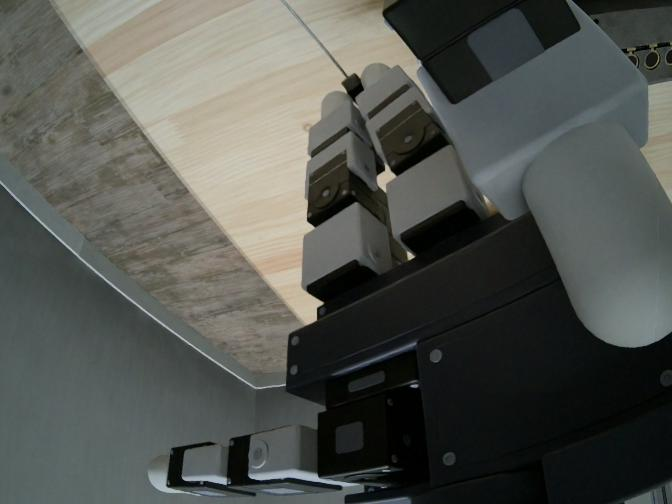

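Request:
execute_actions:
  actions:
    - [[-0.0568,0.0382,0,0,0,0,0.754,-0.25,0.576,0.696,0.754,0.25,0.576,0.696,-0.547,0,-0.519,0.261,0.714,0.678,0.226,0.168,0.3,-0.9,0,0,0,0,0,0,0.754,0,0.576,0.696,0.754,0,0.576,0.696,0.754,0,0.576,0.696,0.714,0.678,0.226,0.168,0.4,-0.6]]
    - [[-0.0568,0.0382,0,0,0,0,0.754,-0.25,0.576,0.696,0.754,0.25,0.576,0.696,-0.547,0,-0.519,0.261,0.714,0.678,0.226,0.168,0.3,-0.9,0,0,0,0,0,0,0.754,0,0.576,0.696,0.754,0,0.576,0.696,0.754,0,0.576,0.696,0.714,0.678,0.226,0.168,0.4,-0.6]]
    - [[-0.0568,0.0382,0,0,0,0,0.754,-0.25,0.576,0.696,0.754,0.25,0.576,0.696,-0.547,0,-0.519,0.261,0.714,0.678,0.226,0.168,0.3,-0.9,0,0,0,0,0,0,0.754,0,0.576,0.696,0.754,0,0.576,0.696,0.754,0,0.576,0.696,0.714,0.678,0.226,0.168,0.4,-0.6]]
    - [[-0.0568,0.0382,0,0,0,0,0.754,-0.25,0.576,0.696,0.754,0.25,0.576,0.696,-0.547,0,-0.519,0.261,0.714,0.678,0.226,0.168,0.3,-0.9,0,0,0,0,0,0,0.754,0,0.576,0.696,0.754,0,0.576,0.696,0.754,0,0.576,0.696,0.714,0.678,0.226,0.168,0.4,-0.6]]
    - [[-0.0726,-0.0279,0,0,0,0,0.754,-0.25,0.576,0.696,0.754,0.25,0.576,0.696,-0.547,0,-0.519,0.261,0.714,0.678,0.226,0.168,0.3,-0.9,0,0,0,0,0,0,0.754,0,0.576,0.696,0.754,0,0.576,0.696,0.754,0,0.576,0.696,0.714,0.678,0.226,0.168,0.4,-0.6]]
    - [[-0.0726,-0.0279,0,0,0,0,0.754,-0.25,0.576,0.696,0.754,0.25,0.576,0.696,-0.547,0,-0.519,0.261,0.714,0.678,0.226,0.168,0.3,-0.9,0,0,0,0,0,0,0.754,0,0.576,0.696,0.754,0,0.576,0.696,0.754,0,0.576,0.696,0.714,0.678,0.226,0.168,0.4,-0.6]]
    - [[-0.0726,-0.0279,0,0,0,0,0.754,-0.25,0.576,0.696,0.754,0.25,0.576,0.696,-0.547,0,-0.519,0.261,0.714,0.678,0.226,0.168,0.3,-0.9,0,0,0,0,0,0,0.754,0,0.576,0.696,0.754,0,0.576,0.696,0.754,0,0.576,0.696,0.714,0.678,0.226,0.168,0.4,-0.6]]
  cameras: ["cam_left_wrist", "cam_high"]

Scene clock: 768.43 s.
left_arm: end_effector_position=(+0.5558, -0.1073, +0.2342) hand_goal=(+0.754, -0.250, +0.576, +0.696, +0.754, +0.250, +0.576, +0.696, -0.546, +0.000, -0.518, +0.262, +0.714, +0.678, +0.226, +0.168) hand_measured=(+0.752, -0.022, +0.574, +0.696, +0.752, +0.136, +0.576, +0.696, -0.530, -0.002, -0.514, +0.264, +0.714, +0.678, +0.222, +0.168) hand_current_ma=(-2, +358, -3, -1, -3, -357, +0, +0, +44, -2, +6, +4, +0, -1, -8, +0) hand_state=(goal, blocked, goal, goal, goal, blocked, goal, goal, goal, goal, goal, goal, goal, goal, goal, goal) hand_current_limit=0.30 hand_speed=-0.90 end_effector_quat_wxyz=(-0.024, +0.579, +0.815, -0.008) | right_arm: end_effector_position=(+0.3098, -0.0447, +0.2815) hand_goal=(+0.754, +0.000, +0.576, +0.696, +0.754, +0.000, +0.576, +0.696, +0.754, +0.000, +0.576, +0.696, +0.714, +0.678, +0.226, +0.168) hand_measured=(+0.752, +0.000, +0.576, +0.696, +0.752, +0.000, +0.576, +0.696, +0.752, +0.000, +0.576, +0.696, +0.712, +0.678, +0.224, +0.168) hand_current_ma=(-11, +3, +3, +0, -11, +3, +3, +0, -11, +4, +3, +0, -5, -4, -16, -2) hand_state=(goal, goal, goal, goal, goal, goal, goal, goal, goal, goal, goal, goal, goal, goal, goal, goal) hand_current_limit=0.40 hand_speed=-0.60 end_effector_quat_wxyz=(+0.018, +0.575, +0.818, +0.007)
Joint positions: left_arm=[-0.312 1.702 1.669 -1.588 0.002 -0.649] | right_arm=[-0.228 0.903 1.049 -1.678 0 -0.573]
Joint torques (N m): left_arm=[-0.5 -11.69 13.45 0.05 -0.19 -0.06] | right_arm=[-1.08 -2.61 7.68 -0.17 0 -0.06]
Heat: left arm: hottest elbow 55 °C; right arm: hottest elbow 48 °C.
Hand target: left_arm +0.5721, -0.1108, +0.2602; +0.000, +0.573, +0.819, +0.000 | right_arm +0.3069, -0.0454, +0.2803; +0.000, +0.574, +0.819, +0.000
Off the commanded pose: left_arm 0.031 m, 3 deg | right_arm 0.003 m, 2 deg.
joint sent to its limit (right arm) — joint 4 (wrist pitch), lower limit. The joint targets still meet the commanded pose.
Step readings (end_effector_position of left_arm | right_arm):
0: (+0.4266, +0.1192, +0.2264) | (+0.3098, -0.0447, +0.2815)
1: (+0.4267, +0.1192, +0.2266) | (+0.3098, -0.0447, +0.2815)
2: (+0.4273, +0.1192, +0.2271) | (+0.3098, -0.0447, +0.2815)
4: (+0.4320, +0.1179, +0.2296) | (+0.3098, -0.0447, +0.2815)
8: (+0.4485, +0.1077, +0.2347) | (+0.3098, -0.0447, +0.2815)
15: (+0.4549, +0.1010, +0.2307) | (+0.3098, -0.0447, +0.2815)
16: (+0.4551, +0.1010, +0.2305) | (+0.3098, -0.0447, +0.2815)
17: (+0.4561, +0.1007, +0.2307) | (+0.3098, -0.0447, +0.2815)
19: (+0.4632, +0.0984, +0.2329) | (+0.3098, -0.0447, +0.2815)
23: (+0.4821, +0.0846, +0.2346) | (+0.3098, -0.0447, +0.2815)
30: (+0.4883, +0.0769, +0.2292) | (+0.3098, -0.0447, +0.2815)
31: (+0.4884, +0.0771, +0.2293) | (+0.3098, -0.0447, +0.2815)
32: (+0.4893, +0.0772, +0.2299) | (+0.3098, -0.0447, +0.2815)
34: (+0.4969, +0.0755, +0.2329) | (+0.3098, -0.0447, +0.2815)
38: (+0.5166, +0.0631, +0.2364) | (+0.3098, -0.0447, +0.2815)
45: (+0.5226, +0.0545, +0.2295) | (+0.3098, -0.0447, +0.2815)
46: (+0.5227, +0.0546, +0.2293) | (+0.3098, -0.0447, +0.2815)
47: (+0.5234, +0.0544, +0.2298) | (+0.3098, -0.0447, +0.2815)
49: (+0.5309, +0.0530, +0.2328) | (+0.3098, -0.0447, +0.2815)
53: (+0.5510, +0.0413, +0.2367) | (+0.3098, -0.0447, +0.2815)
60: (+0.5565, +0.0316, +0.2298) | (+0.3098, -0.0447, +0.2815)
61: (+0.5563, +0.0318, +0.2295) | (+0.3098, -0.0447, +0.2815)
62: (+0.5559, +0.0308, +0.2295) | (+0.3098, -0.0447, +0.2815)
64: (+0.5556, +0.0266, +0.2301) | (+0.3098, -0.0447, +0.2815)
68: (+0.5558, +0.0022, +0.2322) | (+0.3098, -0.0447, +0.2815)
75: (+0.5566, -0.0185, +0.2349) | (+0.3098, -0.0447, +0.2815)
76: (+0.5568, -0.0182, +0.2350) | (+0.3098, -0.0447, +0.2815)
77: (+0.5567, -0.0181, +0.2351) | (+0.3098, -0.0447, +0.2815)
79: (+0.5567, -0.0209, +0.2348) | (+0.3098, -0.0447, +0.2815)
83: (+0.5569, -0.0423, +0.2342) | (+0.3098, -0.0447, +0.2815)
90: (+0.5560, -0.0629, +0.2329) | (+0.3098, -0.0447, +0.2815)
91: (+0.5560, -0.0626, +0.2332) | (+0.3098, -0.0447, +0.2815)
92: (+0.5560, -0.0630, +0.2334) | (+0.3098, -0.0447, +0.2815)
94: (+0.5568, -0.0658, +0.2343) | (+0.3098, -0.0447, +0.2815)
98: (+0.5580, -0.0872, +0.2356) | (+0.3098, -0.0447, +0.2815)
105: (+0.5558, -0.1082, +0.2335) | (+0.3098, -0.0447, +0.2815)
camera_calibration:
cam_left_wrist: T_world_to_cam=[[-0.37971, -0.924912, 0.0189084, 0.0772535], [-0.564305, 0.247767, 0.78751, 0.103246], [-0.733062, 0.288355, -0.616012, 0.70521], [0, 0, 0, 1]] pos_world=[0.604559, -0.157479, 0.35165]
Images, in order (width x height): cam_high 896x504, cam_left_wrist 672x504.

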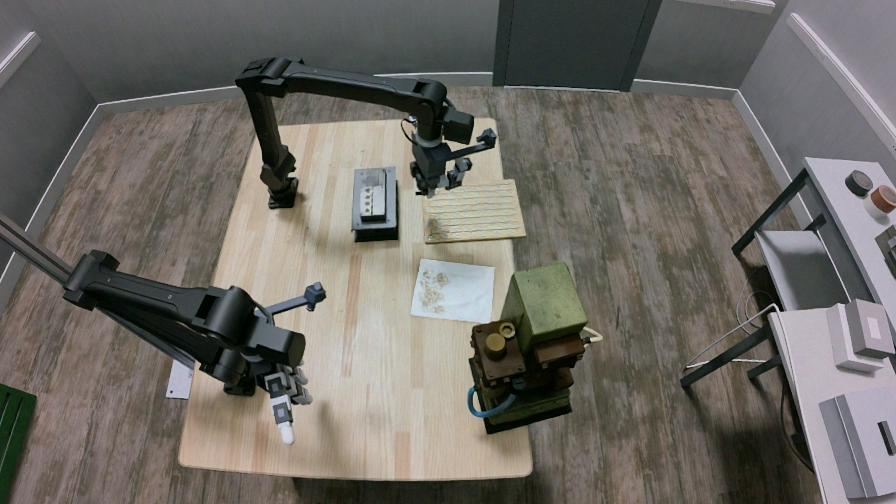

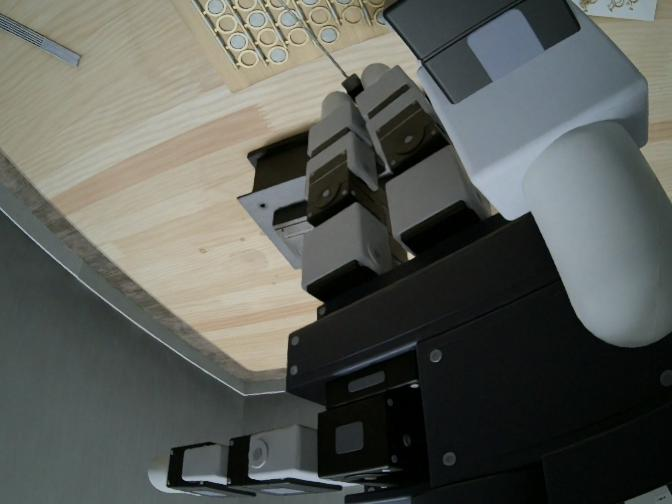

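Request:
execute_actions:
  actions:
    - [[-0.0726,-0.0279,0,0,0,0,0.754,-0.25,0.576,0.696,0.754,0.25,0.576,0.696,-0.547,0,-0.519,0.261,0.714,0.678,0.226,0.168,0.3,-0.9,0,0,0,0,0,0,0.754,0,0.576,0.696,0.754,0,0.576,0.696,0.754,0,0.576,0.696,0.714,0.678,0.226,0.168,0.4,-0.6]]
    - [[-0.0726,-0.0279,0,0,0,0,0.754,-0.25,0.576,0.696,0.754,0.25,0.576,0.696,-0.547,0,-0.519,0.261,0.714,0.678,0.226,0.168,0.3,-0.9,0,0,0,0,0,0,0.754,0,0.576,0.696,0.754,0,0.576,0.696,0.754,0,0.576,0.696,0.714,0.678,0.226,0.168,0.4,-0.6]]
    - [[-0.0726,-0.0279,0,0,0,0,0.754,-0.25,0.576,0.696,0.754,0.25,0.576,0.696,-0.547,0,-0.519,0.261,0.714,0.678,0.226,0.168,0.3,-0.9,0,0,0,0,0,0,0.754,0,0.576,0.696,0.754,0,0.576,0.696,0.754,0,0.576,0.696,0.714,0.678,0.226,0.168,0.4,-0.6]]
    - [[-0.0011,-0.0748,0,0,0,0,0.754,-0.25,0.576,0.696,0.754,0.25,0.576,0.696,-0.547,0,-0.519,0.261,0.714,0.678,0.226,0.168,0.3,-0.9,0,0,0,0,0,0,0.754,0,0.576,0.696,0.754,0,0.576,0.696,0.754,0,0.576,0.696,0.714,0.678,0.226,0.168,0.4,-0.6]]
    - [[-0.0011,-0.0748,0,0,0,0,0.754,-0.25,0.576,0.696,0.754,0.25,0.576,0.696,-0.547,0,-0.519,0.261,0.714,0.678,0.226,0.168,0.3,-0.9,0,0,0,0,0,0,0.754,0,0.576,0.696,0.754,0,0.576,0.696,0.754,0,0.576,0.696,0.714,0.678,0.226,0.168,0.4,-0.6]]
    - [[-0.0011,-0.0748,0,0,0,0,0.754,-0.25,0.576,0.696,0.754,0.25,0.576,0.696,-0.547,0,-0.519,0.261,0.714,0.678,0.226,0.168,0.3,-0.9,0,0,0,0,0,0,0.754,0,0.576,0.696,0.754,0,0.576,0.696,0.754,0,0.576,0.696,0.714,0.678,0.226,0.168,0.4,-0.6]]
    - [[-0.0011,-0.0748,0,0,0,0,0.754,-0.25,0.576,0.696,0.754,0.25,0.576,0.696,-0.547,0,-0.519,0.261,0.714,0.678,0.226,0.168,0.3,-0.9,0,0,0,0,0,0,0.754,0,0.576,0.696,0.754,0,0.576,0.696,0.754,0,0.576,0.696,0.714,0.678,0.226,0.168,0.4,-0.6]]
    - [[-0.0011,-0.0748,0,0,0,0,0.754,-0.25,0.576,0.696,0.754,0.25,0.576,0.696,-0.547,0,-0.519,0.261,0.714,0.678,0.226,0.168,0.3,-0.9,0,0,0,0,0,0,0.754,0,0.576,0.696,0.754,0,0.576,0.696,0.754,0,0.576,0.696,0.714,0.678,0.226,0.168,0.4,-0.6]]
  cameras: ["cam_left_wrist", "cam_high"]

Scene clock: 786.17 s.
left_arm: end_effector_position=(+0.3620, -0.3317, +0.2531) hand_goal=(+0.754, -0.250, +0.576, +0.696, +0.754, +0.250, +0.576, +0.696, -0.546, +0.000, -0.518, +0.262, +0.714, +0.678, +0.226, +0.168) hand_measured=(+0.752, -0.024, +0.574, +0.696, +0.752, +0.136, +0.576, +0.696, -0.530, -0.002, -0.514, +0.264, +0.714, +0.678, +0.222, +0.168) hand_current_ma=(-2, +357, -3, -1, -3, -357, +0, +0, +43, -2, +6, +4, +0, -1, -8, +0) hand_state=(goal, blocked, goal, goal, goal, blocked, goal, goal, goal, goal, goal, goal, goal, goal, goal, goal) hand_current_limit=0.30 hand_speed=-0.90 end_effector_quat_wxyz=(-0.013, +0.577, +0.817, +0.003) | right_arm: end_effector_position=(+0.3098, -0.0447, +0.2815) hand_goal=(+0.754, +0.000, +0.576, +0.696, +0.754, +0.000, +0.576, +0.696, +0.754, +0.000, +0.576, +0.696, +0.714, +0.678, +0.226, +0.168) hand_measured=(+0.752, +0.000, +0.576, +0.696, +0.752, +0.000, +0.576, +0.696, +0.752, +0.000, +0.576, +0.696, +0.712, +0.678, +0.224, +0.168) hand_current_ma=(-11, +3, +3, +0, -11, +3, +3, +0, -11, +4, +3, +0, -5, -4, -16, -2) hand_state=(goal, goal, goal, goal, goal, goal, goal, goal, goal, goal, goal, goal, goal, goal, goal, goal) hand_current_limit=0.40 hand_speed=-0.60 end_effector_quat_wxyz=(+0.018, +0.575, +0.818, +0.007)
Joint positions: left_arm=[-0.92 1.607 1.593 -1.582 0.002 -1.261] | right_arm=[-0.228 0.903 1.049 -1.678 0 -0.573]
Joint torques (N m): left_arm=[-0.44 -12.34 7.65 1.07 -0.23 -0.06] | right_arm=[-1.08 -2.61 7.68 -0.18 0 -0.06]
Heat: left arm: hottest elbow 52 °C; right arm: hottest elbow 49 °C.
Hand target: left_arm +0.3600, -0.3307, +0.2601; +0.000, +0.573, +0.819, +0.000 | right_arm +0.3069, -0.0454, +0.2803; +0.000, +0.574, +0.819, +0.000
Off the commanded pose: left_arm 0.007 m, 2 deg | right_arm 0.003 m, 2 deg.
joint sent to its limit (right arm) — joint 4 (wrist pitch), lower limit. The joint targets still meet the commanded pose.
Step readings (end_effector_position of left_arm | right_arm):
0: (+0.5558, -0.1072, +0.2342) | (+0.3098, -0.0447, +0.2815)
1: (+0.5559, -0.1072, +0.2342) | (+0.3098, -0.0447, +0.2815)
2: (+0.5558, -0.1076, +0.2343) | (+0.3098, -0.0447, +0.2815)
4: (+0.5572, -0.1114, +0.2356) | (+0.3098, -0.0447, +0.2815)
8: (+0.5591, -0.1325, +0.2365) | (+0.3098, -0.0447, +0.2815)
15: (+0.5558, -0.1531, +0.2332) | (+0.3098, -0.0447, +0.2815)
16: (+0.5557, -0.1530, +0.2331) | (+0.3098, -0.0447, +0.2815)
17: (+0.5558, -0.1534, +0.2332) | (+0.3098, -0.0447, +0.2815)
19: (+0.5581, -0.1565, +0.2348) | (+0.3098, -0.0447, +0.2815)
23: (+0.5609, -0.1772, +0.2370) | (+0.3098, -0.0447, +0.2815)
30: (+0.5558, -0.1989, +0.2336) | (+0.3098, -0.0447, +0.2815)
31: (+0.5559, -0.1989, +0.2336) | (+0.3098, -0.0447, +0.2815)
32: (+0.5560, -0.1994, +0.2337) | (+0.3098, -0.0447, +0.2815)
34: (+0.5590, -0.2028, +0.2356) | (+0.3098, -0.0447, +0.2815)
38: (+0.5626, -0.2226, +0.2377) | (+0.3098, -0.0447, +0.2815)
45: (+0.5562, -0.2445, +0.2335) | (+0.3098, -0.0447, +0.2815)
46: (+0.5562, -0.2444, +0.2334) | (+0.3098, -0.0447, +0.2815)
47: (+0.5558, -0.2443, +0.2334) | (+0.3098, -0.0447, +0.2815)
49: (+0.5542, -0.2447, +0.2346) | (+0.3098, -0.0447, +0.2815)
53: (+0.5444, -0.2522, +0.2399) | (+0.3098, -0.0447, +0.2815)
60: (+0.5308, -0.2668, +0.2525) | (+0.3098, -0.0447, +0.2815)
61: (+0.5303, -0.2669, +0.2528) | (+0.3098, -0.0447, +0.2815)
62: (+0.5287, -0.2670, +0.2522) | (+0.3098, -0.0447, +0.2815)
64: (+0.5216, -0.2650, +0.2486) | (+0.3098, -0.0447, +0.2815)
68: (+0.5017, -0.2690, +0.2442) | (+0.3098, -0.0447, +0.2815)
75: (+0.4891, -0.2838, +0.2504) | (+0.3098, -0.0447, +0.2815)
76: (+0.4887, -0.2837, +0.2507) | (+0.3098, -0.0447, +0.2815)
77: (+0.4874, -0.2835, +0.2505) | (+0.3098, -0.0447, +0.2815)
79: (+0.4807, -0.2814, +0.2482) | (+0.3098, -0.0447, +0.2815)
83: (+0.4609, -0.2862, +0.2465) | (+0.3098, -0.0447, +0.2815)
90: (+0.4467, -0.3003, +0.2522) | (+0.3098, -0.0447, +0.2815)
91: (+0.4465, -0.3000, +0.2525) | (+0.3098, -0.0447, +0.2815)
92: (+0.4453, -0.3001, +0.2520) | (+0.3098, -0.0447, +0.2815)
94: (+0.4391, -0.2981, +0.2493) | (+0.3098, -0.0447, +0.2815)
98: (+0.4194, -0.3040, +0.2475) | (+0.3098, -0.0447, +0.2815)
105: (+0.4045, -0.3166, +0.2527) | (+0.3098, -0.0447, +0.2815)
106: (+0.4043, -0.3162, +0.2528) | (+0.3098, -0.0447, +0.2815)
107: (+0.4031, -0.3163, +0.2524) | (+0.3098, -0.0447, +0.2815)
109: (+0.3977, -0.3148, +0.2507) | (+0.3098, -0.0447, +0.2815)
113: (+0.3777, -0.3218, +0.2493) | (+0.3098, -0.0447, +0.2815)
120: (+0.3623, -0.3326, +0.2530) | (+0.3098, -0.0447, +0.2815)
camera_calibration:
cam_left_wrist: T_world_to_cam=[[-0.37619, -0.926541, 0.00175933, -0.201856], [-0.589945, 0.24099, 0.770642, 0.0458949], [-0.714455, 0.28887, -0.637266, 0.63833], [0, 0, 0, 1]] pos_world=[0.407198, -0.382482, 0.371773]
Images, in order (width x height): cam_high 896x504, cam_left_wrist 672x504.

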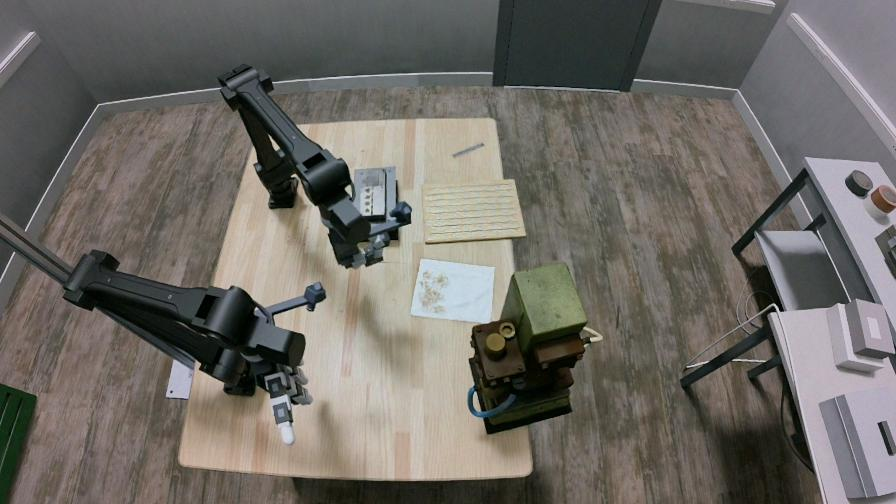

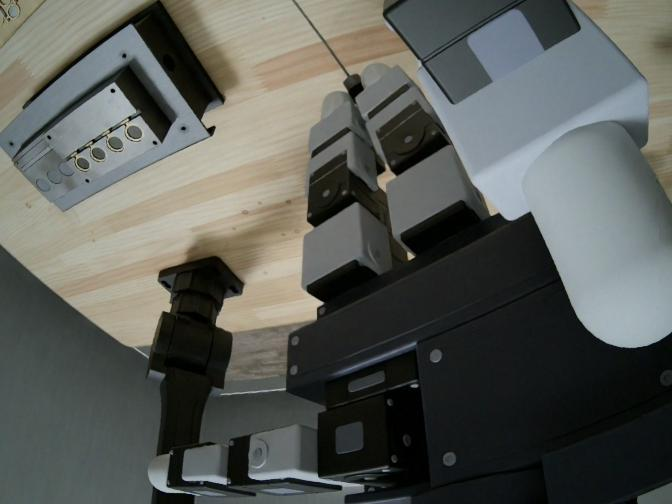

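Request:
zoom_image:
  camera: "cam_left_wrist"
  region: [0, 0, 230, 215]

Request:
zoom_image:
  camera: "cam_left_wrist"
  region: [60, 60, 180, 190]

Scaled by 2.191 from the camera's 672x504 image, which has a finer 960x720 frame.

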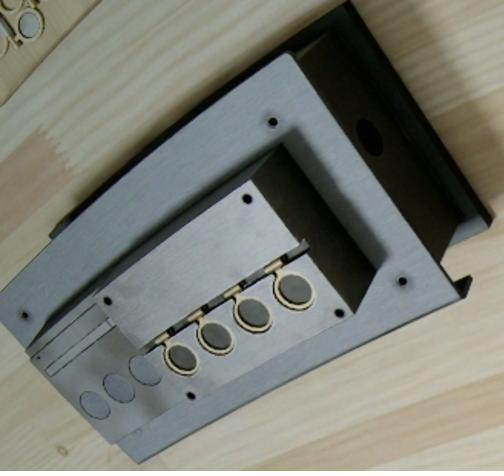

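Scaled by 3.877 from the camera's 672x504 image, which has a finer 960x720 frame.

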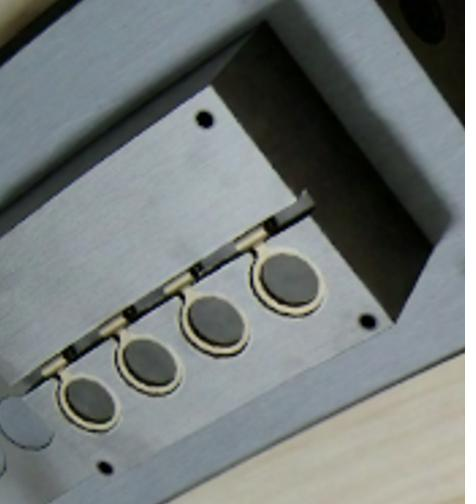

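Request:
execute_actions:
  actions:
    - [[0,0,0.0453,0,0,0,0.754,-0.25,0.576,0.696,0.754,0.25,0.576,0.696,-0.547,0,-0.519,0.261,0.714,0.678,0.226,0.168,0.3,-0.9,0,0,0,0,0,0,0.754,0,0.576,0.696,0.754,0,0.576,0.696,0.754,0,0.576,0.696,0.714,0.678,0.226,0.168,0.4,-0.6]]
    - [[0,0,0.0453,0,0,0,0.754,-0.25,0.576,0.696,0.754,0.25,0.576,0.696,-0.547,0,-0.519,0.261,0.714,0.678,0.226,0.168,0.3,-0.9,0,0,0,0,0,0,0.754,0,0.576,0.696,0.754,0,0.576,0.696,0.754,0,0.576,0.696,0.714,0.678,0.226,0.168,0.4,-0.6]]
    - [[0,0,0.0453,0,0,0,0.754,-0.25,0.576,0.696,0.754,0.25,0.576,0.696,-0.547,0,-0.519,0.261,0.714,0.678,0.226,0.168,0.3,-0.9,0,0,0,0,0,0,0.754,0,0.576,0.696,0.754,0,0.576,0.696,0.754,0,0.576,0.696,0.714,0.678,0.226,0.168,0.4,-0.6]]
    - [[0,0,0.0403,0,0,0,0.754,-0.25,0.576,0.696,0.754,0.25,0.576,0.696,-0.547,0,-0.519,0.261,0.714,0.678,0.226,0.168,0.3,-0.9,0,0,0,0,0,0,0.754,0,0.576,0.696,0.754,0,0.576,0.696,0.754,0,0.576,0.696,0.714,0.678,0.226,0.168,0.4,-0.6]]
  cameras: ["cam_left_wrist"]

Request:
zoom_image:
  camera: "cam_left_wrist"
  region: [220, 0, 440, 160]

Scene clock: 803.90 s.
left_arm: end_effector_position=(+0.3603, -0.3294, +0.1571) hand_goal=(+0.754, -0.250, +0.576, +0.696, +0.754, +0.250, +0.576, +0.696, -0.546, +0.000, -0.518, +0.262, +0.714, +0.678, +0.226, +0.168) hand_measured=(+0.754, -0.026, +0.574, +0.696, +0.752, +0.136, +0.576, +0.696, -0.530, -0.002, -0.514, +0.264, +0.714, +0.678, +0.222, +0.168) hand_current_ma=(+0, +357, -1, -1, -3, -357, +0, +0, +40, -2, +6, +4, +0, -1, -8, +0) hand_state=(goal, blocked, goal, goal, goal, blocked, goal, goal, goal, goal, goal, goal, goal, goal, goal, goal) hand_current_limit=0.30 hand_speed=-0.90 end_effector_quat_wxyz=(-0.003, +0.576, +0.817, +0.000) | right_arm: end_effector_position=(+0.3098, -0.0447, +0.2815) hand_goal=(+0.754, +0.000, +0.576, +0.696, +0.754, +0.000, +0.576, +0.696, +0.754, +0.000, +0.576, +0.696, +0.714, +0.678, +0.226, +0.168) hand_measured=(+0.752, +0.000, +0.576, +0.696, +0.752, +0.000, +0.576, +0.696, +0.752, +0.000, +0.576, +0.696, +0.712, +0.678, +0.224, +0.168) hand_current_ma=(-11, +3, +3, +0, -11, +3, +3, +0, -11, +4, +3, +0, -5, -4, -16, -2) hand_state=(goal, goal, goal, goal, goal, goal, goal, goal, goal, goal, goal, goal, goal, goal, goal, goal) hand_current_limit=0.40 hand_speed=-0.60 end_effector_quat_wxyz=(+0.018, +0.575, +0.818, +0.007)
Joint positions: left_arm=[-0.92 1.622 1.356 -1.31 0.002 -1.262] | right_arm=[-0.228 0.903 1.049 -1.678 0 -0.573]
Joint torques (N m): left_arm=[-0.15 -10.7 7.57 1.05 -0.24 -0.05] | right_arm=[-1.14 -2.67 7.68 -0.17 0 -0.06]
Heat: left arm: hottest elbow 51 °C; right arm: hottest elbow 49 °C.
Hand target: left_arm +0.3600, -0.3307, +0.1543; +0.000, +0.573, +0.819, +0.000 | right_arm +0.3069, -0.0454, +0.2803; +0.000, +0.574, +0.819, +0.000
Off the commanded pose: left_arm 0.003 m, 1 deg | right_arm 0.003 m, 2 deg.
joint sent to its limit (right arm) — joint 4 (wrist pitch), lower limit. The joint targets still meet the commanded pose.
Step readings (end_effector_position of left_arm | right_arm):
0: (+0.3620, -0.3317, +0.2531) | (+0.3098, -0.0447, +0.2815)
1: (+0.3620, -0.3317, +0.2530) | (+0.3098, -0.0447, +0.2815)
2: (+0.3623, -0.3321, +0.2516) | (+0.3098, -0.0447, +0.2815)
4: (+0.3625, -0.3323, +0.2463) | (+0.3098, -0.0447, +0.2815)
8: (+0.3606, -0.3298, +0.2325) | (+0.3098, -0.0447, +0.2815)
15: (+0.3609, -0.3302, +0.2292) | (+0.3098, -0.0447, +0.2815)
16: (+0.3610, -0.3303, +0.2290) | (+0.3098, -0.0447, +0.2815)
17: (+0.3614, -0.3309, +0.2274) | (+0.3098, -0.0447, +0.2815)
19: (+0.3621, -0.3318, +0.2223) | (+0.3098, -0.0447, +0.2815)
23: (+0.3599, -0.3289, +0.2087) | (+0.3098, -0.0447, +0.2815)
30: (+0.3604, -0.3295, +0.2059) | (+0.3098, -0.0447, +0.2815)
31: (+0.3605, -0.3296, +0.2058) | (+0.3098, -0.0447, +0.2815)
32: (+0.3609, -0.3301, +0.2043) | (+0.3098, -0.0447, +0.2815)
34: (+0.3617, -0.3313, +0.1995) | (+0.3098, -0.0447, +0.2815)
38: (+0.3595, -0.3284, +0.1861) | (+0.3098, -0.0447, +0.2815)
45: (+0.3602, -0.3293, +0.1820) | (+0.3098, -0.0447, +0.2815)
46: (+0.3602, -0.3293, +0.1818) | (+0.3098, -0.0447, +0.2815)
47: (+0.3606, -0.3298, +0.1807) | (+0.3098, -0.0447, +0.2815)
49: (+0.3613, -0.3308, +0.1766) | (+0.3098, -0.0447, +0.2815)
53: (+0.3600, -0.3290, +0.1643) | (+0.3098, -0.0447, +0.2815)
60: (+0.3602, -0.3292, +0.1571) | (+0.3098, -0.0447, +0.2815)
camera_calibration:
cam_left_wrist: T_world_to_cam=[[-0.375218, -0.926856, 0.0122669, -0.202257], [-0.599818, 0.252871, 0.759128, 0.127567], [-0.706704, 0.27748, -0.650826, 0.570801], [0, 0, 0, 1]] pos_world=[0.404014, -0.378107, 0.277133]
Images, in order (width x height): cam_left_wrist 672x504.

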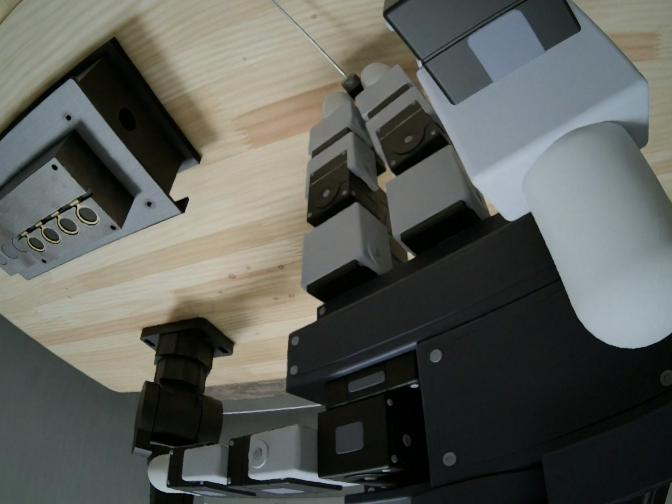

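Scaled by 2.291 from the camera's 672x504 image, which has a finer 960x720 frame.

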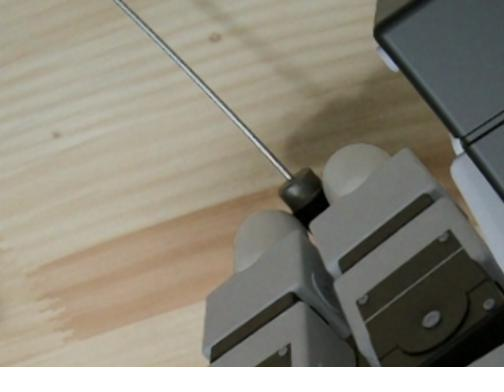

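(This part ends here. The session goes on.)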